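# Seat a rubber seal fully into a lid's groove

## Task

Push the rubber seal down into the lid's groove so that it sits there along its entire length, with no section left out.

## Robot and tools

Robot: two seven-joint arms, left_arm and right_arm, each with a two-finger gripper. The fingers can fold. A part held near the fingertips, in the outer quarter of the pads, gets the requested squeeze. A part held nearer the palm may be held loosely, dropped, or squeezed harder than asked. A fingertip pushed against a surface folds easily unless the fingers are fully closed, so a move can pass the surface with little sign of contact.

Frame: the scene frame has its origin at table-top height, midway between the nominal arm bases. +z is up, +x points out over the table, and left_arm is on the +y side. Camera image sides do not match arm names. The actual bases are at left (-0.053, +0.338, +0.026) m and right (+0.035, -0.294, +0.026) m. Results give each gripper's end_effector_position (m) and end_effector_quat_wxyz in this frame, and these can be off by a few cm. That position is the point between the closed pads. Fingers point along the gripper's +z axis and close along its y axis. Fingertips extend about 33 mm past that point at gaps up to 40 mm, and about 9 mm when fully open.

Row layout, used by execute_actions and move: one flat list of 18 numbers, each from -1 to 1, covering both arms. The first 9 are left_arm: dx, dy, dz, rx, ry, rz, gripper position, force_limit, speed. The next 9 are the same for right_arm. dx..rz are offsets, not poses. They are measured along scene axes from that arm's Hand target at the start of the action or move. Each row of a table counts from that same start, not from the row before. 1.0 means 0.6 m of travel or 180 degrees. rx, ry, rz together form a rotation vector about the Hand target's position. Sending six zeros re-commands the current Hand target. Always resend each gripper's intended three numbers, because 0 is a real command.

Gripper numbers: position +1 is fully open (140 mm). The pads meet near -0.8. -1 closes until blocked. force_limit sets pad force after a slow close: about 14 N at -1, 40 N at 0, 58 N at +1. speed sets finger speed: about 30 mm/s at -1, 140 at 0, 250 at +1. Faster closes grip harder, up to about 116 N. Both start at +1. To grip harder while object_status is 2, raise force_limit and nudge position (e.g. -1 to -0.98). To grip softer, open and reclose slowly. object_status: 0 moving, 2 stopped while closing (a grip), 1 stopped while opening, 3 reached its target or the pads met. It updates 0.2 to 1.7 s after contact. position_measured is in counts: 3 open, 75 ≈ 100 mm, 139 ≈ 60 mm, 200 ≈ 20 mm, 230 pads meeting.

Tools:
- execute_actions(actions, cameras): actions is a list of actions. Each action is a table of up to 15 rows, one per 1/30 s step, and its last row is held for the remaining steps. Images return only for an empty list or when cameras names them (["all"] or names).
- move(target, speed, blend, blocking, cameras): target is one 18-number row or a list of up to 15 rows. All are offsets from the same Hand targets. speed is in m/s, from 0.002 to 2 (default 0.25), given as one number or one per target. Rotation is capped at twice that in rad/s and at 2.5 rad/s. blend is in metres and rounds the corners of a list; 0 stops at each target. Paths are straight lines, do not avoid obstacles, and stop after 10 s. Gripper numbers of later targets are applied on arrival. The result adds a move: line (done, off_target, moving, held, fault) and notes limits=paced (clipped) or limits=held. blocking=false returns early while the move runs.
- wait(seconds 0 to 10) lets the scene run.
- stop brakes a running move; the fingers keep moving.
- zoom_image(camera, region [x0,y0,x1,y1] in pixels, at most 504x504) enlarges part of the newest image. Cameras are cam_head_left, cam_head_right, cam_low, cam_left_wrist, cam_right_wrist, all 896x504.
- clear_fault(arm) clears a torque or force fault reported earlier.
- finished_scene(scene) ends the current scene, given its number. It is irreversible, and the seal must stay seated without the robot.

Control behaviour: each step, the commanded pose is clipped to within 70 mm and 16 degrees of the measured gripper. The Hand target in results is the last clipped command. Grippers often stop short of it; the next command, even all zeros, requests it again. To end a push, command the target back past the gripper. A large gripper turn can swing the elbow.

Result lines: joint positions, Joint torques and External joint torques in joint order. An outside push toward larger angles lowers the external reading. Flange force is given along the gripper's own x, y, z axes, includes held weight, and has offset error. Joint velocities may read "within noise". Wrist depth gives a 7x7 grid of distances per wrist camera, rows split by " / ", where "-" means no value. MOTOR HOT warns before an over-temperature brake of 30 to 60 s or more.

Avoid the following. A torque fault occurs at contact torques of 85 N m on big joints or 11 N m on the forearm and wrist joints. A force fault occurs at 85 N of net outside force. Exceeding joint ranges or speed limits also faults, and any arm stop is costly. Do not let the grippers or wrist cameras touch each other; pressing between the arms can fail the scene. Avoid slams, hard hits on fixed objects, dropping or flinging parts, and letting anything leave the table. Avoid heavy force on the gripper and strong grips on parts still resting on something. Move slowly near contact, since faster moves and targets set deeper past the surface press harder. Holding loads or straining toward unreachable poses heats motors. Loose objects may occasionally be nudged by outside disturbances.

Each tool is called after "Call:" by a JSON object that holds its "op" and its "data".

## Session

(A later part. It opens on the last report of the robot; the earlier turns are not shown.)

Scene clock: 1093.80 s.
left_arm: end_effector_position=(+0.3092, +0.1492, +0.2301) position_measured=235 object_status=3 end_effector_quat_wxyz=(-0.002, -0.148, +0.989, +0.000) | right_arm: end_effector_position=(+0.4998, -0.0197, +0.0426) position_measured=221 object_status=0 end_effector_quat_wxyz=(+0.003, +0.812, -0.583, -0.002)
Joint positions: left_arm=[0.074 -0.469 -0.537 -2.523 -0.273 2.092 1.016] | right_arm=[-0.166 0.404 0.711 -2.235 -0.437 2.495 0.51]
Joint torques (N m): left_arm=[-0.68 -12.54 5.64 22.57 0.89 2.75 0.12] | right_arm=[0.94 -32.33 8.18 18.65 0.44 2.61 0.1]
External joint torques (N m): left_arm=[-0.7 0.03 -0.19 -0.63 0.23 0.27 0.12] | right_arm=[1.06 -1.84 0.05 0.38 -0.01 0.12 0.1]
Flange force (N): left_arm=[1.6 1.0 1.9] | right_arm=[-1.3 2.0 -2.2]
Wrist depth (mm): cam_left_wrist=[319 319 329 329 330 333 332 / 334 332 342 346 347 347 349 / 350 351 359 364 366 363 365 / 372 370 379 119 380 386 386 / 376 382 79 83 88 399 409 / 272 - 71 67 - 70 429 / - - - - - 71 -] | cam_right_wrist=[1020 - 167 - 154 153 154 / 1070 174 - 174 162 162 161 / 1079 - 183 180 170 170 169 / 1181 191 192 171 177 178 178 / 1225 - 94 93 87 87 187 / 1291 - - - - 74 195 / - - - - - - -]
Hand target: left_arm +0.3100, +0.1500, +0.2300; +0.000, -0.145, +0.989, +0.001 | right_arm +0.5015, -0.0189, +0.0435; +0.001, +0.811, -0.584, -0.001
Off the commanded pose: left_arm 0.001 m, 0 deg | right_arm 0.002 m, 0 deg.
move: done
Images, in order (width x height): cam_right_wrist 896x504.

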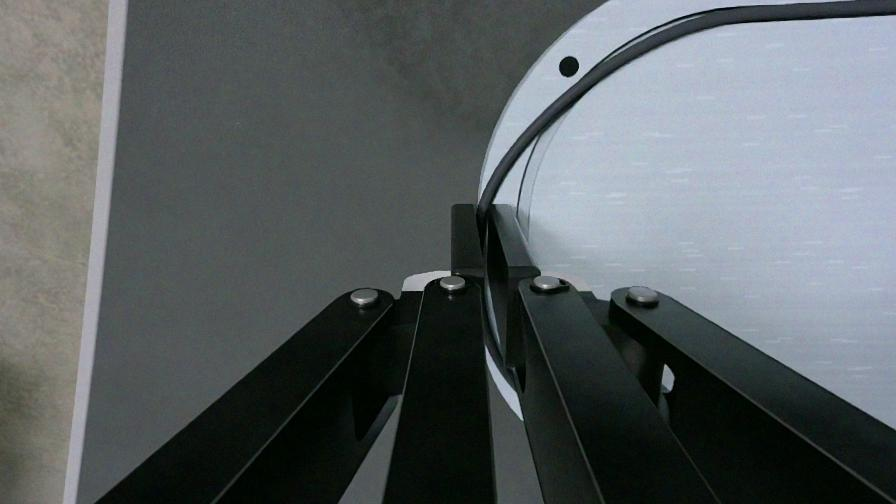

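Call:
{"op": "move", "data": {"target": [[0,0,0,0,0,0,-1,0,0.5,0,0,0,0,0,0,-1,-0.3,-1],[0,0,0,0,0,0,-1,0,0.5,0,0,0.006,0,0,0,-1,-0.3,-1],[0,0,0,0,0,0,-1,0,0.5,-0.026,0.0085,0.006,0,0,0,-1,-0.3,-1]], "speed": 0.03, "cameras": ["cam_right_wrist","cam_low"]}}

Call:
{"op": "zoom_image", "data": {"camera": "cam_right_wrist", "region": [400, 0, 650, 250]}}

Scene clock: 1103.03 s.
left_arm: end_effector_position=(+0.3092, +0.1492, +0.2301) position_measured=235 object_status=3 end_effector_quat_wxyz=(-0.002, -0.148, +0.989, +0.000) | right_arm: end_effector_position=(+0.4854, -0.0153, +0.0460) position_measured=226 object_status=2 end_effector_quat_wxyz=(+0.003, +0.814, -0.581, -0.001)
Joint positions: left_arm=[0.074 -0.469 -0.537 -2.523 -0.273 2.092 1.016] | right_arm=[-0.172 0.372 0.735 -2.273 -0.426 2.505 0.522]
Joint velocities: left_arm=[within noise] | right_arm=[0.001 0 -0.001 0.002 0.002 0.001 0.006]
Joint torques (N m): left_arm=[-0.68 -12.56 5.66 22.6 0.89 2.76 0.09] | right_arm=[0.37 -31.53 8.54 17.86 0.89 2.59 0.13]
External joint torques (N m): left_arm=[-0.67 -0.03 -0.13 -0.54 0.23 0.3 0.09] | right_arm=[0.48 -2.54 0.9 -0.41 0.45 0.1 0.13]
Flange force (N): left_arm=[1.6 0.9 1.7] | right_arm=[1.1 8.9 -8.0]
Wrist depth (mm): cam_left_wrist=[318 319 330 330 331 332 332 / 333 333 342 347 345 348 348 / 351 349 358 363 364 367 366 / 372 371 379 119 381 385 385 / 295 371 79 83 88 399 409 / 263 - 71 67 - 70 427 / - - - - - 71 -] | cam_right_wrist=[174 - - 167 157 157 157 / - - 180 175 163 165 164 / - - 189 173 173 172 172 / - 200 195 117 180 182 181 / 213 207 87 93 87 87 191 / 222 - 81 - - 74 199 / - - - - - - -]
Hand target: left_arm +0.3100, +0.1500, +0.2300; +0.000, -0.145, +0.989, +0.001 | right_arm +0.4859, -0.0138, +0.0471; +0.001, +0.811, -0.584, -0.001
Off the commanded pose: left_arm 0.001 m, 0 deg | right_arm 0.002 m, 1 deg.
move: done
Images, in order (width x height): cam_low 896x504, cam_right_wrist 896x504.

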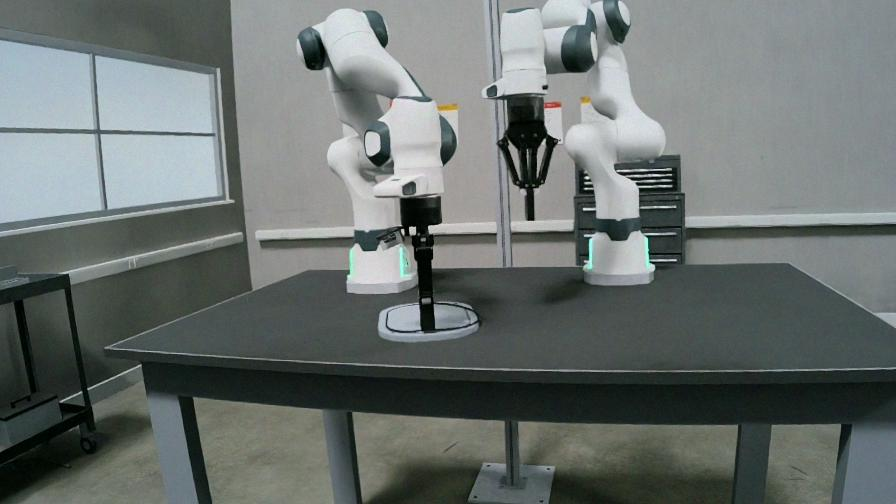

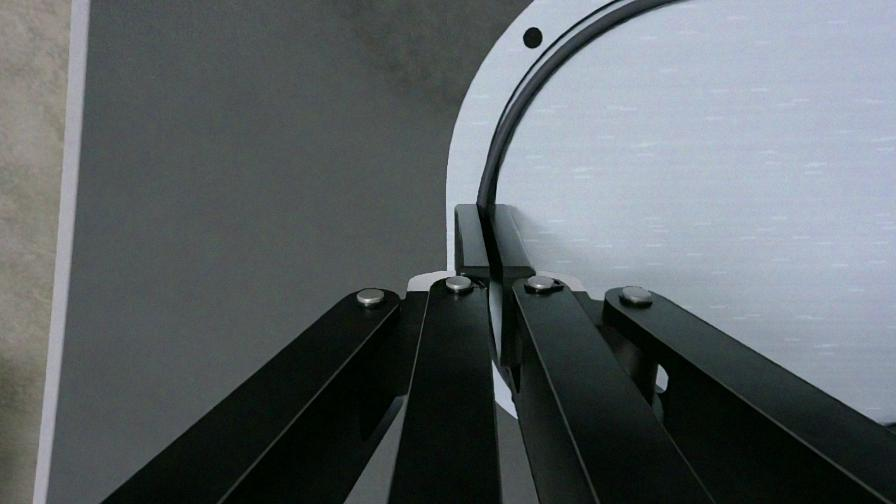

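Scaled by 2.016 from the camera's 896x504 image, which has a finer 1280x720 frame.

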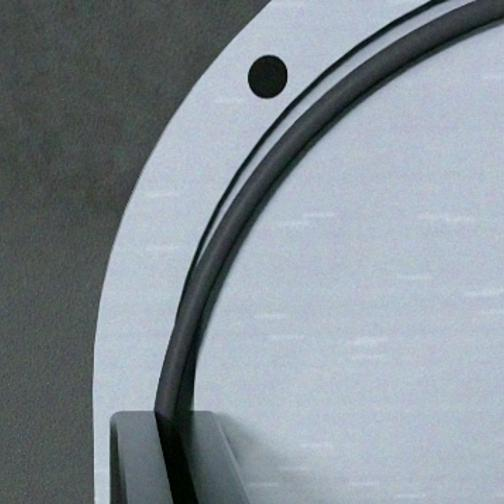

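Call:
{"op": "move", "data": {"target": [[0,0,0,0,0,0,-1,0,0.5,0.0014,-0.0039,0,0,0,0,-1,-0.3,-1],[0,0,0,0,0,0,-1,0,0.5,0.0014,-0.0039,-0.0065,0,0,0,-1,-0.3,-1],[0,0,0,0,0,0,-1,0,0.5,0.0014,-0.0039,-0.0065,0,0,0,-0.73,0,-0.8]], "speed": 0.03, "cameras": ["cam_right_wrist"]}}

Call:
{"op": "zoom_image", "data": {"camera": "cam_right_wrist", "region": [400, 0, 650, 250]}}

Scene clock: 1111.47 s.
left_arm: end_effector_position=(+0.3092, +0.1492, +0.2301) position_measured=235 object_status=3 end_effector_quat_wxyz=(-0.002, -0.148, +0.989, +0.000) | right_arm: end_effector_position=(+0.4863, -0.0167, +0.0434) position_measured=221 object_status=3 end_effector_quat_wxyz=(+0.002, +0.812, -0.584, -0.001)
Joint positions: left_arm=[0.074 -0.469 -0.537 -2.523 -0.273 2.092 1.016] | right_arm=[-0.17 0.377 0.728 -2.275 -0.429 2.513 0.526]
Joint torques (N m): left_arm=[-0.68 -12.55 5.67 22.57 0.89 2.76 0.1] | right_arm=[1.21 -31.03 7.13 17.96 0.44 2.62 0.08]
External joint torques (N m): left_arm=[-0.65 0.04 -0.11 -0.61 0.22 0.29 0.1] | right_arm=[1.23 -1.76 -0.65 -0.28 0.01 0.11 0.08]
Flange force (N): left_arm=[1.5 1.0 1.9] | right_arm=[-1.1 3.2 -0.6]
Wrist depth (mm): cam_left_wrist=[318 318 330 330 330 331 333 / 333 333 343 346 347 347 350 / 349 351 360 361 363 368 365 / 373 370 377 115 380 386 387 / 292 374 79 83 88 399 411 / 262 - 71 67 - 70 427 / - - - - - 71 -] | cam_right_wrist=[- 170 171 166 155 155 155 / 180 175 - 165 162 162 162 / 185 184 185 170 170 170 170 / 200 194 191 189 178 179 178 / 205 205 94 93 87 87 187 / - - - - - 74 196 / - - - - - - -]
Hand target: left_arm +0.3100, +0.1500, +0.2300; +0.000, -0.145, +0.989, +0.001 | right_arm +0.4868, -0.0162, +0.0432; +0.001, +0.811, -0.584, -0.001
Off the commanded pose: left_arm 0.001 m, 0 deg | right_arm 0.001 m, 0 deg.
move: done
Images, in order (width x height): cam_right_wrist 896x504.

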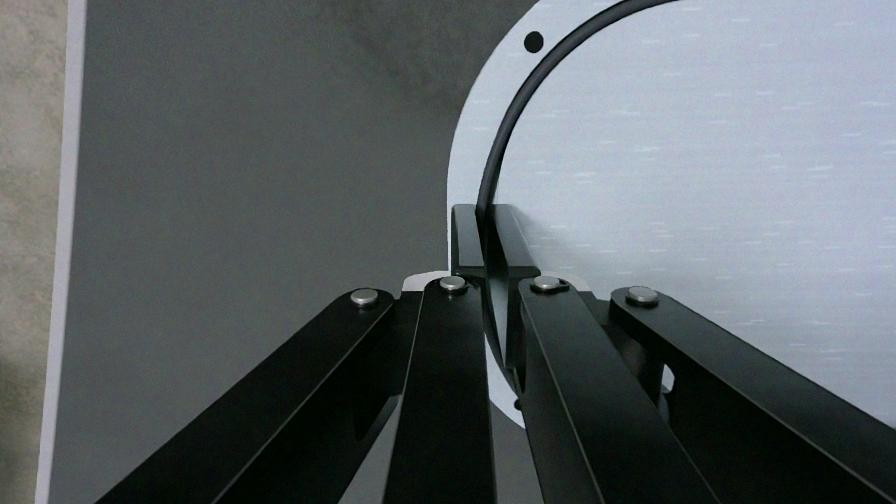

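Scaled by 2.016 from the camera's 896x504 image, which has a finer 1280x720 frame.

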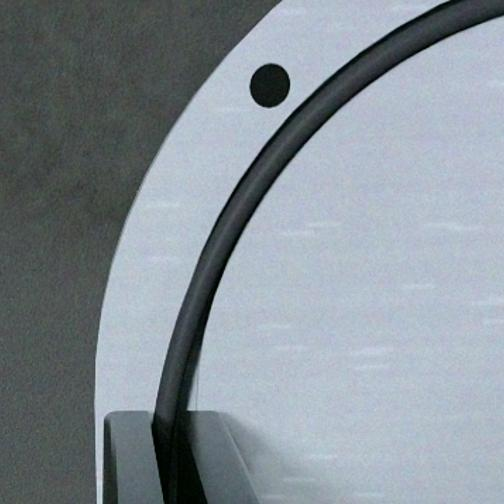

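Call:
{"op": "move", "data": {"target": [[0,0,0,0,0,0,-1,0,0.5,-0.0027,-0.0009,-0.0008,0,0,0,-0.73,0,-0.8],[0,0,0,0,0,0,-1,0,0.5,-0.0027,-0.0009,-0.0005,0,0,0,-1,-0.5,-0.8],[0,0,0,0,0,0,-1,0,0.5,-0.0027,-0.0009,-0.0105,0,0,0,-1,-0.5,-0.8]], "speed": 0.03, "cameras": ["cam_right_wrist"]}}

Call:
{"op": "zoom_image", "data": {"camera": "cam_right_wrist", "region": [400, 0, 650, 250]}}

Scene clock: 1124.43 s.
left_arm: end_effector_position=(+0.3092, +0.1492, +0.2301) position_measured=235 object_status=3 end_effector_quat_wxyz=(-0.002, -0.148, +0.989, +0.000) | right_arm: end_effector_position=(+0.4855, -0.0159, +0.0414) position_measured=226 object_status=2 end_effector_quat_wxyz=(+0.001, +0.813, -0.583, +0.002)
Joint positions: left_arm=[0.074 -0.469 -0.537 -2.523 -0.273 2.092 1.016] | right_arm=[-0.155 0.376 0.715 -2.279 -0.435 2.522 0.533]
Joint velocities: left_arm=[within noise] | right_arm=[0.002 0.001 -0.001 0.002 -0.001 0.004 0.003]
Joint torques (N m): left_arm=[-0.69 -12.59 5.66 22.59 0.9 2.75 0.09] | right_arm=[-0.18 -25.18 4.93 16.71 -0.5 3.53 0.18]
External joint torques (N m): left_arm=[-0.75 -0.01 -0.23 -0.63 0.23 0.28 0.09] | right_arm=[-0.2 4.2 -2.77 -1.41 -0.93 1.02 0.18]
Flange force (N): left_arm=[1.8 0.9 1.9] | right_arm=[-1.6 -7.5 20.0]
Wrist depth (mm): cam_left_wrist=[318 318 328 330 330 330 330 / 333 333 343 346 346 348 349 / 349 349 359 362 364 365 366 / 371 369 379 119 380 387 386 / 290 373 79 83 88 397 408 / 261 - 71 67 - 70 427 / - - - - - 71 -] | cam_right_wrist=[- 166 167 - 153 153 153 / - 172 172 171 161 160 158 / 1111 183 180 169 169 168 168 / - 193 191 120 175 176 175 / - 197 94 93 87 87 185 / - - 81 - - 74 192 / - - - - - - -]
Hand target: left_arm +0.3100, +0.1500, +0.2300; +0.000, -0.145, +0.989, +0.001 | right_arm +0.4851, -0.0167, +0.0369; +0.001, +0.811, -0.584, -0.001
Off the commanded pose: left_arm 0.001 m, 0 deg | right_arm 0.005 m, 0 deg.
move: off_target (right_arm)
Images, in order (width x height): cam_right_wrist 896x504.

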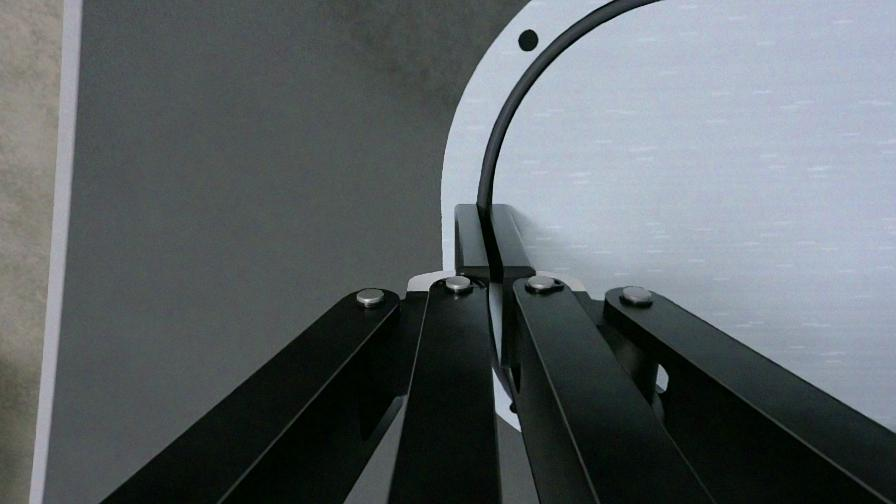

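Scaled by 2.016 from the camera's 896x504 image, which has a finer 1280x720 frame.

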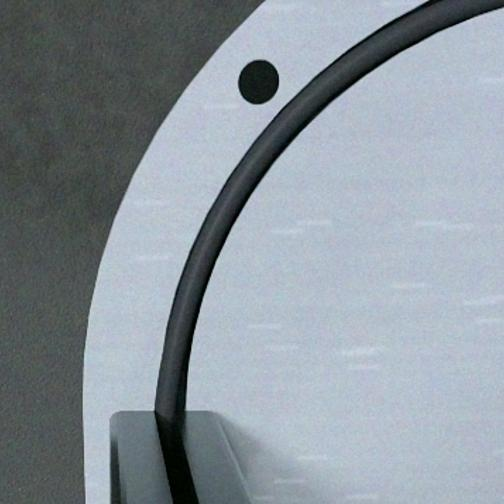

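Call:
{"op": "move", "data": {"target": [[0,0,0,0,0,0,-1,0,0.5,0,0,0.007,0,0,0,-1,-0.5,-0.8],[0,0,0,0,0,0,-1,0,0.5,0,0,0.007,0,0,0,-0.62,0,-0.5],[0,0,0,0,0,0,-1,0,0.5,0,0,0.035,0,0,0,-0.62,0,-0.5]], "speed": 0.04, "cameras": ["cam_right_wrist"]}}

Call:
{"op": "zoom_image", "data": {"camera": "cam_right_wrist", "region": [400, 0, 650, 250]}}

Scene clock: 1134.17 s.
left_arm: end_effector_position=(+0.3092, +0.1492, +0.2301) position_measured=235 object_status=3 end_effector_quat_wxyz=(-0.002, -0.148, +0.989, +0.000) | right_arm: end_effector_position=(+0.4863, -0.0160, +0.0578) position_measured=208 object_status=3 end_effector_quat_wxyz=(-0.001, +0.811, -0.585, +0.000)
Joint positions: left_arm=[0.074 -0.469 -0.537 -2.523 -0.273 2.092 1.016] | right_arm=[-0.203 0.342 0.767 -2.282 -0.397 2.497 0.51]
Joint velocities: left_arm=[within noise] | right_arm=[0 0.001 0.001 0 0 -0.003 -0.005]
Joint torques (N m): left_arm=[-0.65 -12.56 5.63 22.6 0.9 2.75 0.1] | right_arm=[-0.19 -29.78 7.85 18.22 0.91 2.36 -0.23]
External joint torques (N m): left_arm=[-0.62 0.07 -0.16 -0.61 0.23 0.28 0.1] | right_arm=[-0.2 -1.93 0.48 -0.46 0.47 -0.15 -0.23]
Flange force (N): left_arm=[1.4 0.8 1.9] | right_arm=[2.9 8.2 -8.2]
Wrist depth (mm): cam_left_wrist=[318 319 329 331 330 332 333 / 333 333 342 345 347 348 349 / 349 351 360 362 366 366 366 / 377 369 380 119 381 384 384 / 285 360 79 83 88 398 408 / 261 - 71 67 - 70 427 / - - - - - 70 -] | cam_right_wrist=[1036 - 179 180 168 167 167 / 1088 - 190 178 176 175 175 / 1130 206 - 182 185 184 183 / 1214 207 - 132 192 194 194 / 1254 - 94 109 87 88 202 / 1285 - - - - 74 209 / - - - - - - -]
Hand target: left_arm +0.3100, +0.1500, +0.2300; +0.000, -0.145, +0.989, +0.001 | right_arm +0.4851, -0.0167, +0.0579; +0.001, +0.811, -0.584, -0.001
Off the commanded pose: left_arm 0.001 m, 0 deg | right_arm 0.001 m, 0 deg.
move: done
Images, in order (width x height): cam_right_wrist 896x504.

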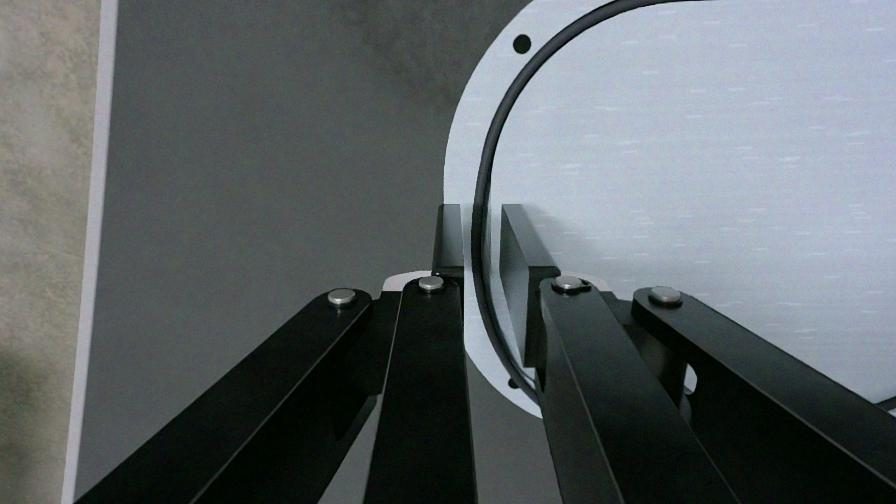

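Scaled by 2.016 from the camera's 896x504 image, which has a finer 1280x720 frame.

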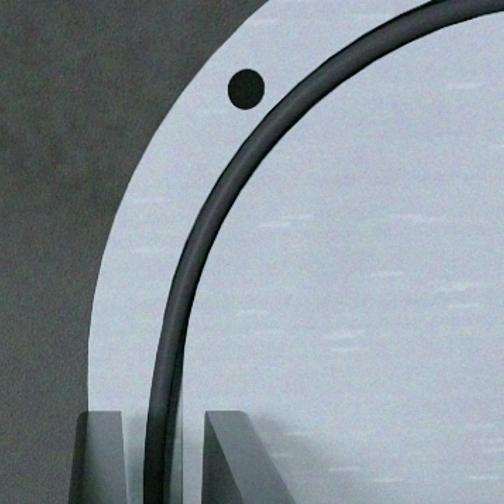

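Call:
{"op": "move", "data": {"target": [[0,0,0,0,0,0,-1,0,0.5,0.0,0.0,0.02,0,0,0,-1,0,-0.5],[0,0,0,0,0,0,-1,0,0.5,0.004,-0.1135,0.0,0,0,-0.272,-1,0,-0.5]], "speed": 0.12, "cameras": ["cam_right_wrist"]}}

Call:
{"op": "zoom_image", "data": {"camera": "cam_right_wrist", "region": [400, 0, 650, 250]}}

Scene clock: 1165.83 s.
left_arm: end_effector_position=(+0.3092, +0.1492, +0.2301) position_measured=235 object_status=3 end_effector_quat_wxyz=(-0.002, -0.148, +0.989, +0.000) | right_arm: end_effector_position=(+0.4865, -0.0854, +0.0569) position_measured=232 object_status=3 end_effector_quat_wxyz=(-0.002, -0.500, +0.866, +0.001)
Joint positions: left_arm=[0.074 -0.469 -0.537 -2.523 -0.273 2.092 1.016] | right_arm=[-0.119 0.207 0.563 -2.399 -0.199 2.56 1.098]
Joint velocities: left_arm=[within noise] | right_arm=[0.001 0 0 -0.002 0.001 0.001 0.007]
Joint torques (N m): left_arm=[-0.68 -12.56 5.63 22.56 0.89 2.76 0.12] | right_arm=[0.92 -30.38 3.23 18.23 0.73 2.57 0.22]
External joint torques (N m): left_arm=[-0.68 0 -0.17 -0.62 0.23 0.29 0.12] | right_arm=[0.9 -2.38 -0.17 -0.47 0.31 0.11 0.22]
Flange force (N): left_arm=[1.6 1.0 1.9] | right_arm=[5.3 5.4 -5.5]
Wrist depth (mm): cam_left_wrist=[318 318 329 330 331 331 333 / 333 332 342 346 347 348 349 / 350 349 359 364 365 364 365 / 368 371 378 119 381 383 387 / 402 386 79 83 88 397 409 / 420 - 71 67 - 70 427 / - - - - - 71 -] | cam_right_wrist=[- - - 179 168 168 168 / - - - 184 176 176 175 / 199 200 197 185 185 184 184 / 1186 - - 120 192 194 195 / 1243 222 88 93 87 200 204 / 1331 - - - - 74 210 / - - - - - - -]
Hand target: left_arm +0.3100, +0.1500, +0.2300; +0.000, -0.145, +0.989, +0.001 | right_arm +0.4875, -0.0848, +0.0579; +0.000, -0.496, +0.868, +0.001
Off the commanded pose: left_arm 0.001 m, 0 deg | right_arm 0.002 m, 1 deg.
move: done
Images, in order (width x height): cam_right_wrist 896x504.

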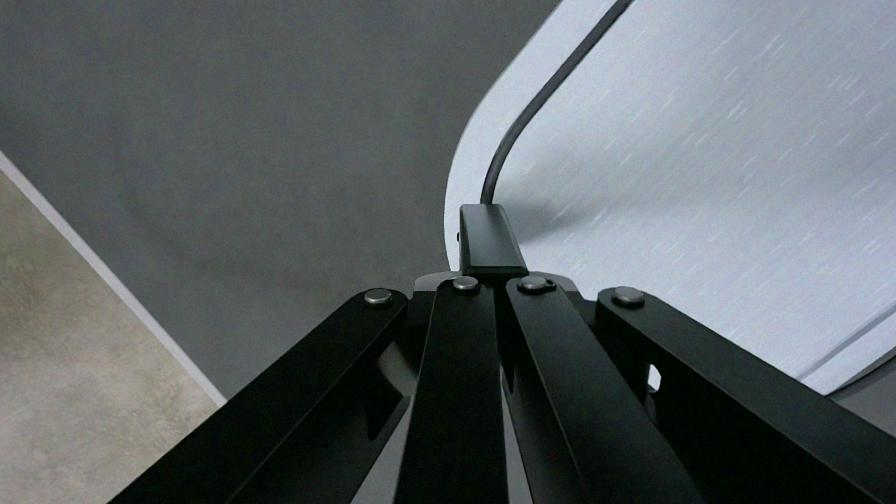

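Scaled by 2.016 from the camera's 896x504 image, which has a finer 1280x720 frame.

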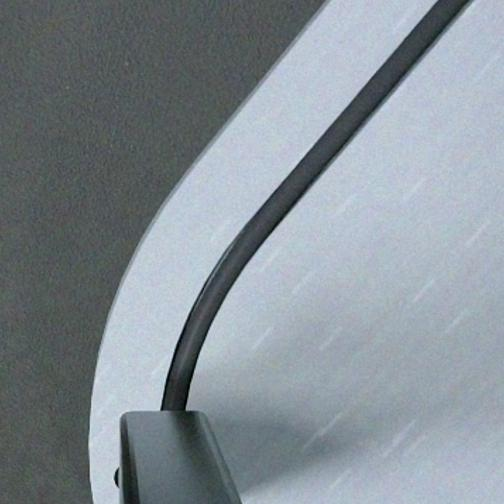

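Call:
{"op": "move", "data": {"target": [[0,0,0,0,0,0,-1,0,0.5,-0.001,-0.001,-0.012,0,0,0,-1,0,-0.5],[0,0,0,0,0,0,-1,0,0.5,-0.002,-0.002,-0.04,0,0,0,-1,0,-0.5],[0,0,0,0,0,0,-1,0,0.5,-0.001,-0.001,-0.012,0,0,0,-1,0,-0.5],[0,0,0,0,0,0,-1,0,0.5,-0.0158,-0.02,-0.012,0,0,-0.083,-1,0,-0.5],[0,0,0,0,0,0,-1,0,0.5,-0.0168,-0.021,-0.04,0,0,-0.083,-1,0,-0.5],[0,0,0,0,0,0,-1,0,0.5,-0.0158,-0.02,-0.012,0,0,-0.083,-1,0,-0.5],[0,0,0,0,0,0,-1,0,0.5,-0.0348,-0.0345,-0.012,0,0,-0.167,-1,0,-0.5],[0,0,0,0,0,0,-1,0,0.5,-0.0358,-0.0355,-0.038,0,0,-0.167,-1,0,-0.5],[0,0,0,0,0,0,-1,0,0.5,-0.0348,-0.0345,-0.0,0,0,-0.167,-1,0,-0.5]], "speed": 0.06, "blend": [0.003,0,0.003,0.003,0,0.003,0.003,0,0], "cameras": ["cam_right_wrist"]}}

Scene clock: 1186.67 s.
left_arm: end_effector_position=(+0.3092, +0.1492, +0.2301) position_measured=235 object_status=3 end_effector_quat_wxyz=(-0.002, -0.148, +0.989, +0.000) | right_arm: end_effector_position=(+0.4670, -0.1054, +0.0571) position_measured=232 object_status=3 end_effector_quat_wxyz=(+0.001, -0.253, +0.967, +0.001)
Joint positions: left_arm=[0.074 -0.469 -0.537 -2.523 -0.273 2.092 1.016] | right_arm=[-0.027 0.122 0.453 -2.497 -0.103 2.607 1.544]
Joint velocities: left_arm=[within noise] | right_arm=[0 -0.002 -0.001 -0.001 0 -0.003 -0.006]
Joint torques (N m): left_arm=[-0.71 -12.55 5.65 22.58 0.9 2.75 0.09] | right_arm=[-0.23 -29.1 2.38 18.36 0.87 2.22 -0.29]
External joint torques (N m): left_arm=[-0.66 0 -0.11 -0.6 0.23 0.29 0.09] | right_arm=[-0.28 -2.17 0.73 0 0.46 -0.23 -0.29]
Flange force (N): left_arm=[1.6 1.0 1.8] | right_arm=[7.1 0.1 -9.1]
Wrist depth (mm): cam_left_wrist=[318 317 328 330 330 333 331 / 332 333 342 346 347 347 350 / 350 350 358 362 364 366 366 / 364 370 378 119 382 385 387 / 403 385 79 83 88 400 409 / 422 - 71 67 - 70 427 / - - - - - 71 -] | cam_right_wrist=[- 180 - 170 168 168 167 / 192 - 186 178 176 176 176 / - 203 198 187 185 185 184 / 212 - 209 120 193 195 195 / 224 - 94 93 87 201 205 / 1351 - - - - 74 - / - - - - - - -]
Hand target: left_arm +0.3100, +0.1500, +0.2300; +0.000, -0.145, +0.989, +0.001 | right_arm +0.4667, -0.1055, +0.0579; +0.000, -0.254, +0.967, +0.001
Off the commanded pose: left_arm 0.001 m, 0 deg | right_arm 0.001 m, 0 deg.
move: done
Images, in order (width x height): cam_right_wrist 896x504.

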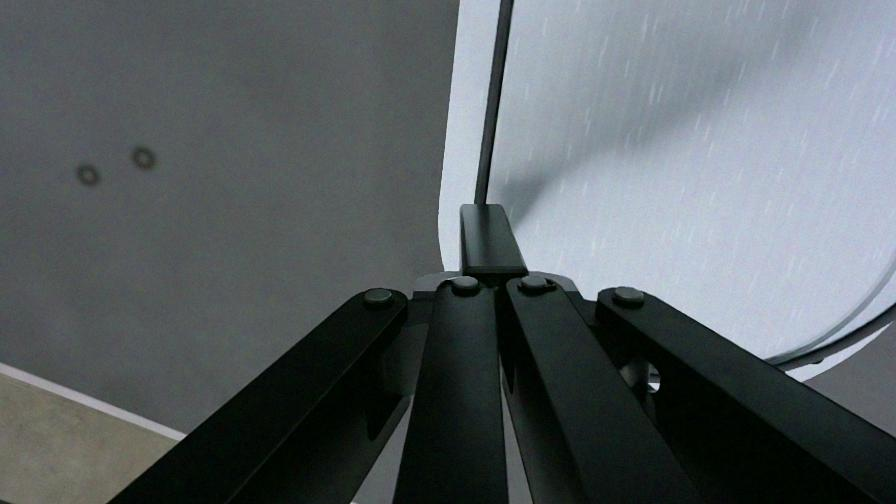

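Call:
{"op": "move", "data": {"target": [[0,0,0,0,0,0,-1,0,0.5,0.0,0.0,0.015,0,0,0,-1,0,-0.5],[0,0,0,0,0,0,-1,0,0.5,0.047,0.0673,0.015,0,0,0.289,-0.443,0,0]], "speed": 0.12, "cameras": ["cam_right_wrist"]}}

Call:
{"op": "zoom_image", "data": {"camera": "cam_right_wrist", "region": [400, 50, 650, 300]}}

Scene clock: 1198.17 s.
left_arm: end_effector_position=(+0.3092, +0.1492, +0.2301) position_measured=235 object_status=3 end_effector_quat_wxyz=(-0.002, -0.148, +0.989, +0.000) | right_arm: end_effector_position=(+0.4953, -0.0646, +0.0673) position_measured=185 object_status=0 end_effector_quat_wxyz=(+0.001, -0.650, +0.760, +0.001)
Joint positions: left_arm=[0.074 -0.469 -0.537 -2.523 -0.273 2.092 1.016] | right_arm=[-0.159 0.232 0.634 -2.345 -0.232 2.522 0.78]
Joint torques (N m): left_arm=[-0.69 -12.55 5.68 22.6 0.89 2.77 0.1] | right_arm=[0.47 -29.09 4.55 19.62 0.24 2.29 -0.31]
External joint torques (N m): left_arm=[-0.71 0.04 -0.16 -0.61 0.22 0.29 0.1] | right_arm=[0.5 -1.16 0.31 0.39 -0.2 -0.2 -0.31]
Flange force (N): left_arm=[1.6 0.9 2.0] | right_arm=[0.6 1.1 -3.4]
Wrist depth (mm): cam_left_wrist=[317 319 329 330 333 330 331 / 333 333 343 347 347 345 348 / 350 350 359 365 365 366 365 / 374 370 378 115 380 386 385 / 329 384 79 83 88 399 409 / 421 - 71 67 - 70 430 / - - - - - 71 -] | cam_right_wrist=[193 192 187 - 180 176 176 / 1079 197 202 198 185 185 184 / 1150 - 205 197 195 194 193 / 1214 - 226 204 174 204 204 / 1273 - 93 213 87 88 214 / 1351 - - - - 79 69 / - - - 266 - - 70]
Hand target: left_arm +0.3100, +0.1500, +0.2300; +0.000, -0.145, +0.989, +0.001 | right_arm +0.4949, -0.0651, +0.0669; +0.000, -0.653, +0.758, +0.001
Off the commanded pose: left_arm 0.001 m, 0 deg | right_arm 0.001 m, 0 deg.
move: done
Images, in order (width x height): cam_right_wrist 896x504.

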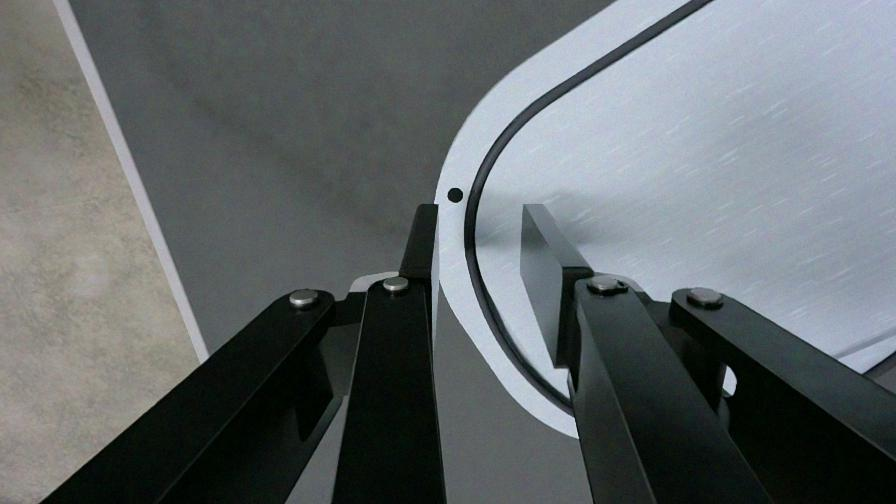

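Scaled by 2.016 from the camera's 896x504 image, which has a finer 1280x720 frame.

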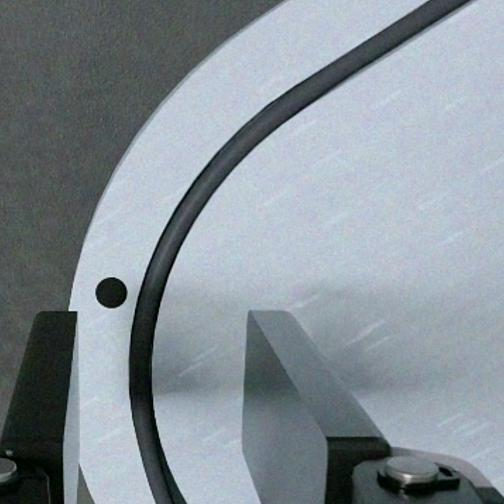

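Call:
{"op": "move", "data": {"target": [[0,0,0,0,0,0,-1,0,0.5,0.0062,-0.001,-0.0,0,0,0,-1,0,0],[0,0,0,0,0,0,-1,0,0.5,0.0062,-0.001,-0.025,0,0,0,-1,0,0],[0,0,0,0,0,0,-1,0,0.5,0.0042,-0.002,-0.055,0,0,0,-1,0,0]], "speed": 0.06, "cameras": ["cam_right_wrist"]}}

Call:
{"op": "zoom_image", "data": {"camera": "cam_right_wrist", "region": [400, 50, 650, 300]}}

Scene clock: 1215.97 s.
left_arm: end_effector_position=(+0.3092, +0.1492, +0.2301) position_measured=235 object_status=3 end_effector_quat_wxyz=(-0.002, -0.148, +0.989, +0.000) | right_arm: end_effector_position=(+0.5000, -0.0648, +0.0406) position_measured=233 object_status=3 end_effector_quat_wxyz=(+0.002, -0.655, +0.756, -0.002)
Joint positions: left_arm=[0.074 -0.469 -0.537 -2.523 -0.273 2.092 1.016] | right_arm=[-0.106 0.305 0.57 -2.332 -0.314 2.574 0.824]
Joint velocities: left_arm=[within noise] | right_arm=[0.001 0 -0.001 -0.001 -0.001 0.002 0.006]
Joint torques (N m): left_arm=[-0.68 -12.54 5.61 22.6 0.89 2.75 0.11] | right_arm=[-0.21 -24.09 2.3 15.92 -0.42 3.49 0.3]
External joint torques (N m): left_arm=[-0.7 0.02 -0.21 -0.56 0.23 0.28 0.11] | right_arm=[-0.22 6.17 -2.86 -2.23 -0.83 1.01 0.3]
Flange force (N): left_arm=[1.5 0.8 1.9] | right_arm=[-4.9 -7.4 24.5]
Wrist depth (mm): cam_left_wrist=[317 318 329 330 330 331 332 / 333 333 343 345 346 347 348 / 350 350 361 362 363 364 366 / 372 369 376 119 380 387 387 / 342 389 79 83 88 398 409 / 418 - 71 67 - 70 427 / - - - - - 70 -] | cam_right_wrist=[169 166 - 164 161 151 152 / 176 177 173 171 160 159 158 / 1116 - 182 171 168 166 165 / 1192 - 193 120 175 175 175 / 1243 - 88 93 87 98 183 / 1331 - - - - 74 192 / - - - - - - -]
Hand target: left_arm +0.3100, +0.1500, +0.2300; +0.000, -0.145, +0.989, +0.001 | right_arm +0.4974, -0.0663, +0.0339; +0.000, -0.653, +0.758, +0.001
Off the commanded pose: left_arm 0.001 m, 0 deg | right_arm 0.007 m, 1 deg.
move: off_target (right_arm)
Images, in order (width x height): cam_right_wrist 896x504.

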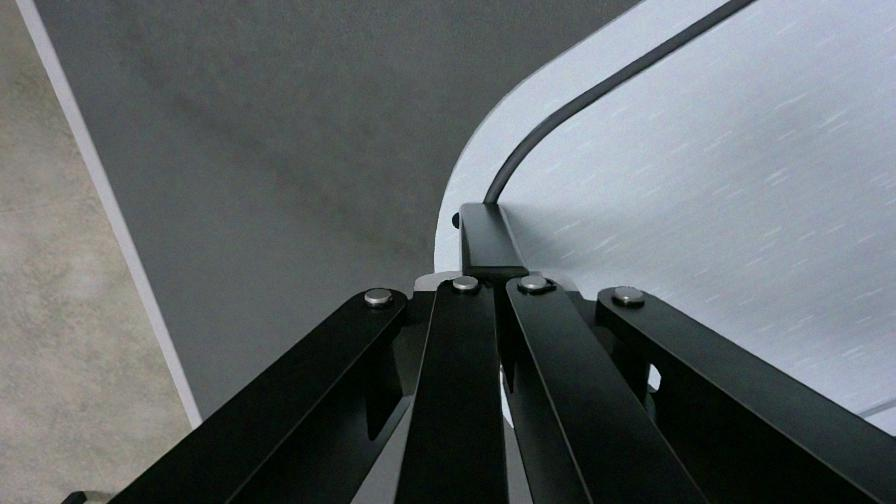

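Scaled by 2.016 from the camera's 896x504 image, which has a finer 1280x720 frame.

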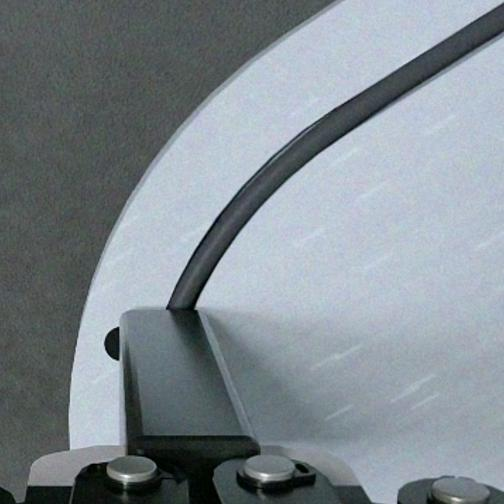

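Call:
{"op": "move", "data": {"target": [[0,0,0,0,0,0,-1,0,0.5,0.002,0.001,0.012,0,0,0,-1,0,0],[0,0,0,0,0,0,-1,0,0.5,0.002,0.001,0.055,0,0,0,-1,0,0],[0,0,0,0,0,0,-1,0,0.5,-0.005,0.06,0.055,0,0,0.161,-0.443,0,0]], "speed": 0.08, "cameras": ["cam_right_wrist"]}}

Call:
{"op": "zoom_image", "data": {"camera": "cam_right_wrist", "region": [400, 50, 650, 300]}}

Scene clock: 1227.73 s.
left_arm: end_effector_position=(+0.3092, +0.1492, +0.2301) position_measured=235 object_status=3 end_effector_quat_wxyz=(-0.002, -0.148, +0.989, +0.000) | right_arm: end_effector_position=(+0.4947, -0.0297, +0.0672) position_measured=185 object_status=0 end_effector_quat_wxyz=(-0.001, +0.820, -0.573, -0.001)
Joint positions: left_arm=[0.074 -0.469 -0.537 -2.523 -0.273 2.092 1.016] | right_arm=[-0.222 0.312 0.759 -2.282 -0.348 2.482 0.413]
Joint torques (N m): left_arm=[-0.72 -12.53 5.7 22.54 0.88 2.75 0.14] | right_arm=[0.58 -28.91 6.96 19.57 0.27 2.34 -0.21]
External joint torques (N m): left_arm=[-0.72 0.07 -0.12 -0.68 0.21 0.28 0.14] | right_arm=[0.65 -1.37 0.37 0.44 -0.18 -0.17 -0.21]
Flange force (N): left_arm=[1.6 1.1 2.0] | right_arm=[-0.4 1.3 -3.3]
Wrist depth (mm): cam_left_wrist=[319 318 329 330 330 330 332 / 333 334 341 346 347 348 349 / 351 351 360 364 364 365 365 / 372 371 377 119 379 385 386 / 327 383 79 83 88 399 407 / 297 - 71 67 - 70 429 / - - - - - 71 -] | cam_right_wrist=[1044 - 189 - 179 176 175 / 1088 - 200 186 185 185 184 / 1165 - 206 194 195 194 193 / 1231 - 217 203 175 203 203 / 1304 - 93 216 87 88 214 / 1304 - - 228 - 79 69 / - - - 260 - - 70]
Hand target: left_arm +0.3100, +0.1500, +0.2300; +0.000, -0.145, +0.989, +0.001 | right_arm +0.4944, -0.0303, +0.0669; +0.001, +0.821, -0.570, -0.001
Off the commanded pose: left_arm 0.001 m, 0 deg | right_arm 0.001 m, 0 deg.
move: done
Images, in order (width x height): cam_right_wrist 896x504.

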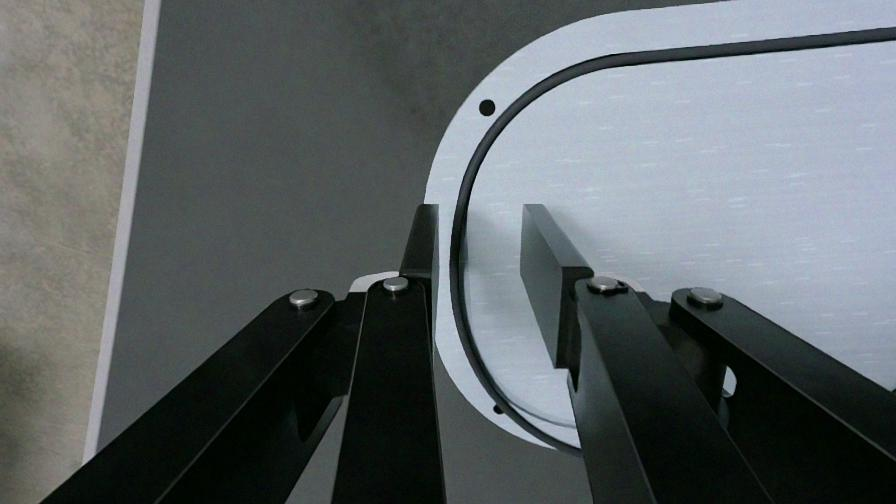

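Scaled by 2.016 from the camera's 896x504 image, which has a finer 1280x720 frame.

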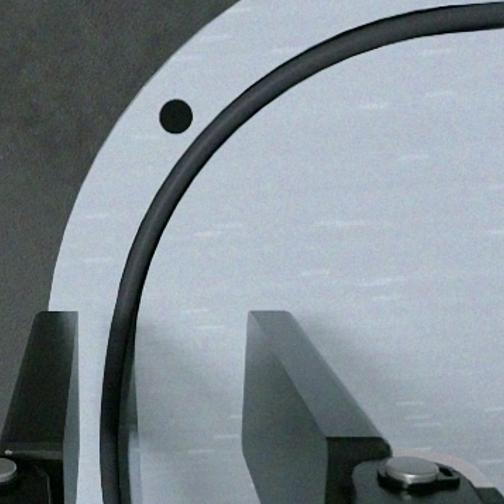

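Call:
{"op": "move", "data": {"target": [[0,0,0,0,0,0,-1,0,0.5,0.0118,0.0148,-0.015,0,0,0,-0.52,0,0],[0,0,0,0,0,0,-1,0,0.5,0.0118,0.0148,-0.041,0,0,0,-0.52,0,0],[0,0,0,0,0,0,-1,0,0.5,0.0118,0.0148,-0.041,0,0,0,-0.73,0,-0.8],[0,0,0,0,0,0,-1,0,0.5,0.0118,0.0148,-0.041,0,0,0,-1,-0.3,-1],[0,0,0,0,0,0,-1,0,0.5,0.0118,0.0148,-0.036,0,0,0,-1,-0.3,-1],[0,0,0,0,0,0,-1,0,0.5,0.0058,0.019,-0.036,0,0,0,-1,-0.3,-1]], "speed": 0.05, "cameras": ["cam_right_wrist"]}}

Call:
{"op": "zoom_image", "data": {"camera": "cam_right_wrist", "region": [400, 0, 650, 250]}}

Scene clock: 1246.40 s.
left_arm: end_effector_position=(+0.3092, +0.1492, +0.2301) position_measured=235 object_status=3 end_effector_quat_wxyz=(-0.002, -0.148, +0.989, +0.000) | right_arm: end_effector_position=(+0.4980, -0.0202, +0.0443) position_measured=226 object_status=2 end_effector_quat_wxyz=(+0.002, +0.823, -0.568, -0.001)
Joint positions: left_arm=[0.074 -0.469 -0.537 -2.523 -0.273 2.092 1.016] | right_arm=[-0.14 0.384 0.686 -2.247 -0.412 2.505 0.457]
Joint velocities: left_arm=[within noise] | right_arm=[0 -0.001 0.001 -0.001 0 -0.001 0.004]
Joint torques (N m): left_arm=[-0.68 -12.56 5.63 22.59 0.9 2.76 0.13] | right_arm=[0.55 -33.16 7.95 18.11 0.84 2.52 0.12]
External joint torques (N m): left_arm=[-0.61 0.01 -0.1 -0.59 0.24 0.29 0.13] | right_arm=[0.63 -2.52 0.37 -0.41 0.4 -0.01 0.12]
Flange force (N): left_arm=[1.5 1.1 1.9] | right_arm=[0.3 7.7 -6.5]
Wrist depth (mm): cam_left_wrist=[318 318 330 330 330 331 332 / 333 330 343 346 347 347 348 / 349 350 358 363 367 365 367 / 374 370 375 125 380 386 386 / 380 371 79 83 88 398 409 / 273 - 71 67 - 70 428 / - - - - - 71 -] | cam_right_wrist=[1032 168 167 166 158 155 156 / 1088 176 - 166 163 163 163 / 1145 186 - 170 172 171 170 / 1155 195 - 120 179 179 179 / 1273 205 88 93 87 87 188 / - - 81 - - 74 197 / - - - - - - -]
Hand target: left_arm +0.3100, +0.1500, +0.2300; +0.000, -0.145, +0.989, +0.001 | right_arm +0.4979, -0.0189, +0.0453; +0.001, +0.821, -0.570, -0.001
Off the commanded pose: left_arm 0.001 m, 0 deg | right_arm 0.002 m, 0 deg.
move: done
Images, in order (width x height): cam_right_wrist 896x504.

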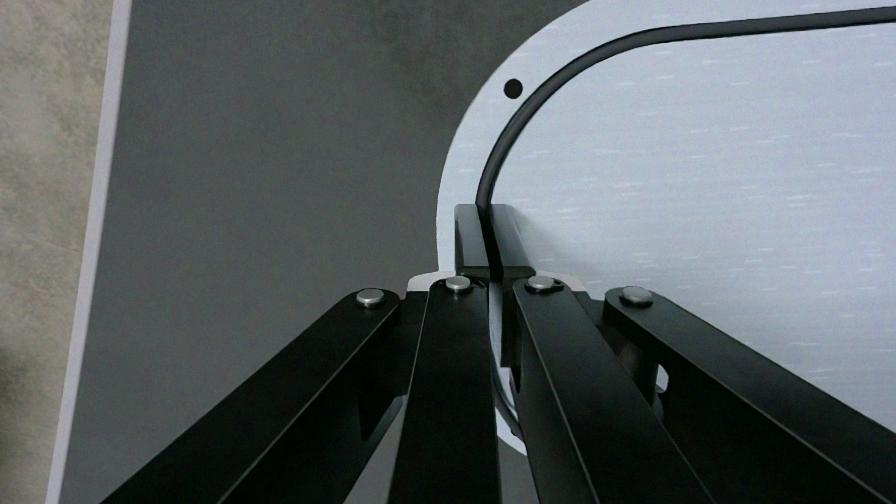

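Scaled by 2.016 from the camera's 896x504 image, which has a finer 1280x720 frame.

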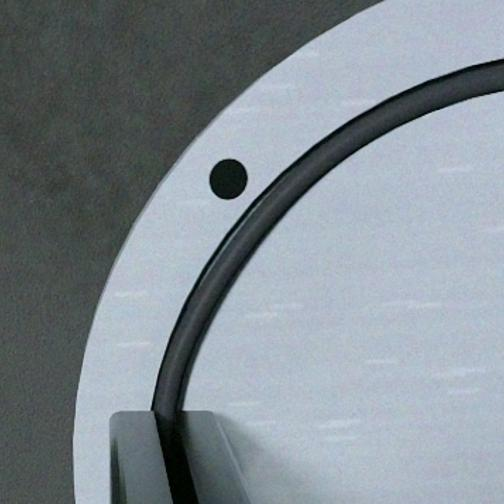

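Call:
{"op": "move", "data": {"target": [[0,0,0,0,0,0,-1,0,0.5,0,0,-0.0047,0,0,0,-1,-0.3,-1],[0,0,0,0,0,0,-1,0,0.5,0,0,-0.0047,0,0,0,-0.73,0,-0.8],[0,0,0,0,0,0,-1,0,0.5,0,0,-0.0035,0,0,0,-0.73,0,-0.8],[0,0,0,0,0,0,-1,0,0.5,0,0,-0.0035,0,0,0,-1,-0.5,-0.8],[0,0,0,0,0,0,-1,0,0.5,-0.0015,-0.0015,-0.018,0,0,0,-1,-0.5,-0.8]], "speed": 0.03, "cameras": ["cam_right_wrist"]}}

Call:
{"op": "zoom_image", "data": {"camera": "cam_right_wrist", "region": [400, 0, 650, 250]}}

Scene clock: 1259.57 s.
left_arm: end_effector_position=(+0.3092, +0.1492, +0.2301) position_measured=235 object_status=3 end_effector_quat_wxyz=(-0.002, -0.148, +0.989, +0.000) | right_arm: end_effector_position=(+0.4986, -0.0186, +0.0406) position_measured=226 object_status=2 end_effector_quat_wxyz=(+0.001, +0.823, -0.568, +0.002)
Joint positions: left_arm=[0.074 -0.469 -0.537 -2.523 -0.273 2.092 1.016] | right_arm=[-0.119 0.389 0.667 -2.247 -0.421 2.517 0.469]
Joint velocities: left_arm=[within noise] | right_arm=[0.001 0.001 -0.004 0.001 -0.001 0.003 0.002]
Joint torques (N m): left_arm=[-0.67 -12.53 5.63 22.58 0.89 2.76 0.09] | right_arm=[0.44 -24.57 4.63 15.73 -0.58 3.8 0.2]
External joint torques (N m): left_arm=[-0.63 -0.04 -0.13 -0.53 0.23 0.31 0.09] | right_arm=[0.37 6.47 -3.02 -2.58 -1.01 1.27 0.2]
Flange force (N): left_arm=[1.5 0.9 1.8] | right_arm=[-2.4 -8.5 25.9]
Wrist depth (mm): cam_left_wrist=[319 319 330 330 330 331 333 / 332 333 343 345 346 348 349 / 349 350 360 363 365 365 366 / 372 370 376 125 381 385 388 / 383 382 79 83 88 400 408 / 271 - 71 67 - 70 427 / - - - - - 71 -] | cam_right_wrist=[1020 167 164 164 154 151 153 / 1070 171 172 171 160 159 159 / 1116 - - 168 168 167 166 / 196 - - 131 175 175 175 / 1237 - 87 93 87 87 183 / 216 - 81 - - 74 191 / - - - - - - -]
Hand target: left_arm +0.3100, +0.1500, +0.2300; +0.000, -0.145, +0.989, +0.001 | right_arm +0.4970, -0.0198, +0.0345; +0.001, +0.821, -0.570, -0.001
Off the commanded pose: left_arm 0.001 m, 0 deg | right_arm 0.006 m, 0 deg.
move: off_target (right_arm)
Images, in order (width x height): cam_right_wrist 896x504.

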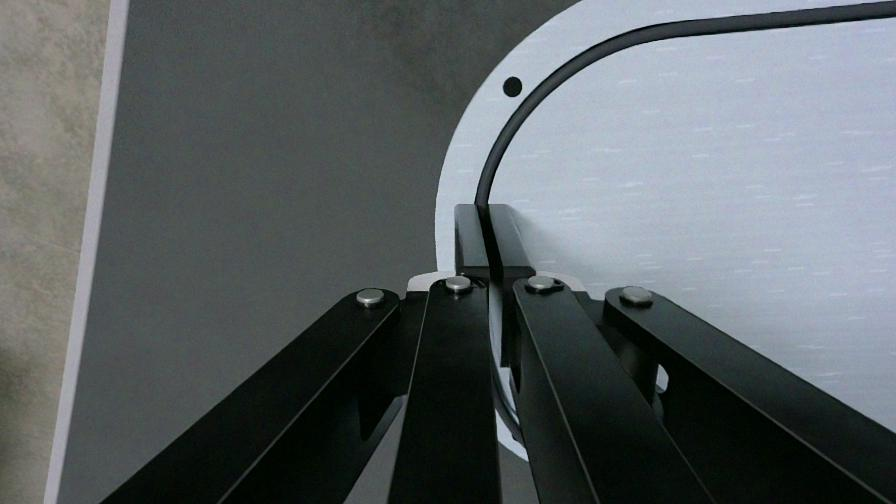

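Scaled by 2.016 from the camera's 896x504 image, which has a finer 1280x720 frame.

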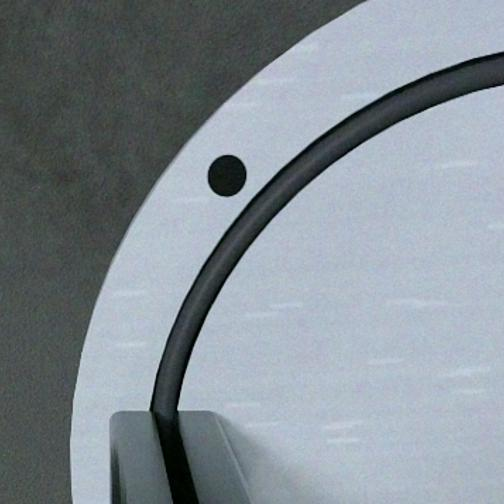

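Call:
{"op": "move", "data": {"target": [[0,0,0,0,0,0,-1,0,0.5,0.001,0.001,0.0115,0,0,0,-1,-0.5,-0.8],[0,0,0,0,0,0,-1,0,0.5,0.001,0.001,0.0115,0,0,0,-0.73,0,-0.8],[0,0,0,0,0,0,-1,0,0.5,0.001,0.001,0.0158,0,0,0,-0.73,0,-0.8],[0,0,0,0,0,0,-1,0,0.5,0.001,0.001,0.0158,0,0,0,-1,-0.5,-0.8]], "speed": 0.03}}

Scene clock: 1269.40 s.
left_arm: end_effector_position=(+0.3092, +0.1492, +0.2301) position_measured=235 object_status=3 end_effector_quat_wxyz=(-0.002, -0.148, +0.989, +0.000) | right_arm: end_effector_position=(+0.4984, -0.0185, +0.0437) position_measured=226 object_status=2 end_effector_quat_wxyz=(-0.001, +0.821, -0.571, +0.000)
Joint positions: left_arm=[0.074 -0.469 -0.537 -2.523 -0.273 2.092 1.016] | right_arm=[-0.141 0.386 0.688 -2.249 -0.415 2.512 0.468]
Joint torques (N m): left_arm=[-0.69 -12.57 5.64 22.58 0.9 2.75 0.1] | right_arm=[-0.62 -32.52 8.55 18 0.44 2.33 -0.2]
External joint torques (N m): left_arm=[-0.62 -0.05 -0.09 -0.55 0.24 0.3 0.1] | right_arm=[-0.61 -2.13 0.9 -0.25 0.01 -0.17 -0.21]
Flange force (N): left_arm=[1.5 1.1 1.7] | right_arm=[2.7 7.6 -8.3]
Wrist depth (mm): cam_left_wrist=[317 318 329 329 329 332 332 / 334 333 343 345 347 348 347 / 349 351 359 364 364 366 365 / 371 370 379 119 379 385 386 / 383 381 79 83 88 397 407 / 271 - 71 67 - 70 427 / - - - - - 71 -] | cam_right_wrist=[1032 167 166 167 157 153 154 / 1088 176 175 172 163 162 161 / 1125 - 188 171 170 170 169 / 1165 - 194 116 178 178 178 / 1254 207 86 93 93 87 188 / 1440 - 81 - - 74 196 / - - - - - - -]
Hand target: left_arm +0.3100, +0.1500, +0.2300; +0.000, -0.145, +0.989, +0.001 | right_arm +0.4976, -0.0192, +0.0440; +0.001, +0.821, -0.570, -0.001
Off the commanded pose: left_arm 0.001 m, 0 deg | right_arm 0.001 m, 0 deg.
move: done

Call:
{"op": "move", "data": {"target": [[0,0,0,0,0,0,-1,0,0.5,-0.0015,-0.0015,-0.017,0,0,0,-1,-0.5,-0.8]], "speed": 0.03, "cameras": ["cam_right_wrist"]}}

Call:
{"op": "zoom_image", "data": {"camera": "cam_right_wrist", "region": [400, 50, 650, 300]}}

Scene clock: 1275.50 s.
left_arm: end_effector_position=(+0.3092, +0.1492, +0.2301) position_measured=235 object_status=3 end_effector_quat_wxyz=(-0.002, -0.148, +0.989, +0.000) | right_arm: end_effector_position=(+0.4992, -0.0185, +0.0406) position_measured=226 object_status=2 end_effector_quat_wxyz=(-0.001, +0.823, -0.569, +0.003)
Joint positions: left_arm=[0.074 -0.469 -0.537 -2.523 -0.273 2.092 1.016] | right_arm=[-0.125 0.391 0.672 -2.248 -0.427 2.52 0.474]
Joint velocities: left_arm=[within noise] | right_arm=[0.002 -0.002 -0.001 0.002 0.001 0 0.004]
Joint torques (N m): left_arm=[-0.69 -12.58 5.67 22.58 0.9 2.76 0.09] | right_arm=[0.7 -23.67 4.06 15.88 -0.67 4.32 0.15]
External joint torques (N m): left_arm=[-0.65 0.05 -0.12 -0.71 0.23 0.28 0.09] | right_arm=[0.73 7.15 -3.53 -2.29 -1.11 1.82 0.15]
Flange force (N): left_arm=[1.7 1.1 2.1] | right_arm=[-3.4 -11.3 30.3]
Wrist depth (mm): cam_left_wrist=[318 318 328 330 332 330 333 / 333 334 341 346 346 346 349 / 350 350 359 363 366 367 365 / 373 369 377 119 380 386 386 / 380 380 79 83 88 400 408 / 272 - 71 67 - 70 427 / - - - - - 71 -] | cam_right_wrist=[1024 166 - 162 154 151 153 / 1079 - 173 168 160 159 159 / 1125 - 182 168 167 167 166 / 1165 194 189 120 175 175 175 / 1298 204 86 93 93 87 183 / - - 81 - - 74 191 / - - - - - - -]
Hand target: left_arm +0.3100, +0.1500, +0.2300; +0.000, -0.145, +0.989, +0.001 | right_arm +0.4967, -0.0201, +0.0338; +0.001, +0.821, -0.570, -0.001
Off the commanded pose: left_arm 0.001 m, 0 deg | right_arm 0.008 m, 0 deg.
move: off_target (right_arm)
Images, in order (width x height): cam_right_wrist 896x504.

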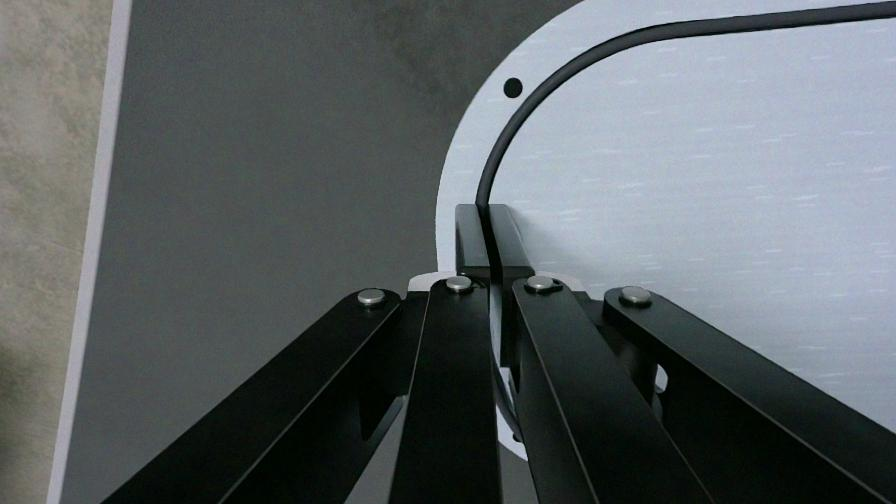

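Scaled by 2.016 from the camera's 896x504 image, which has a finer 1280x720 frame.

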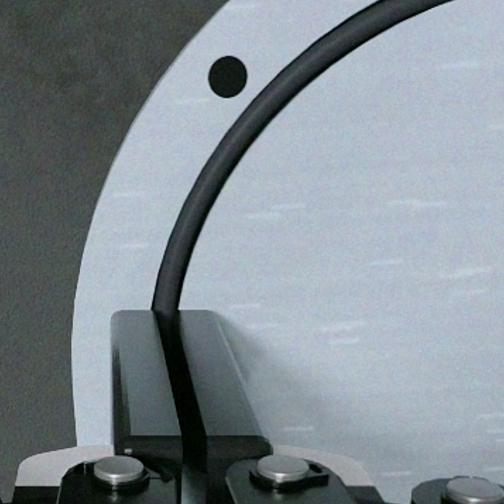

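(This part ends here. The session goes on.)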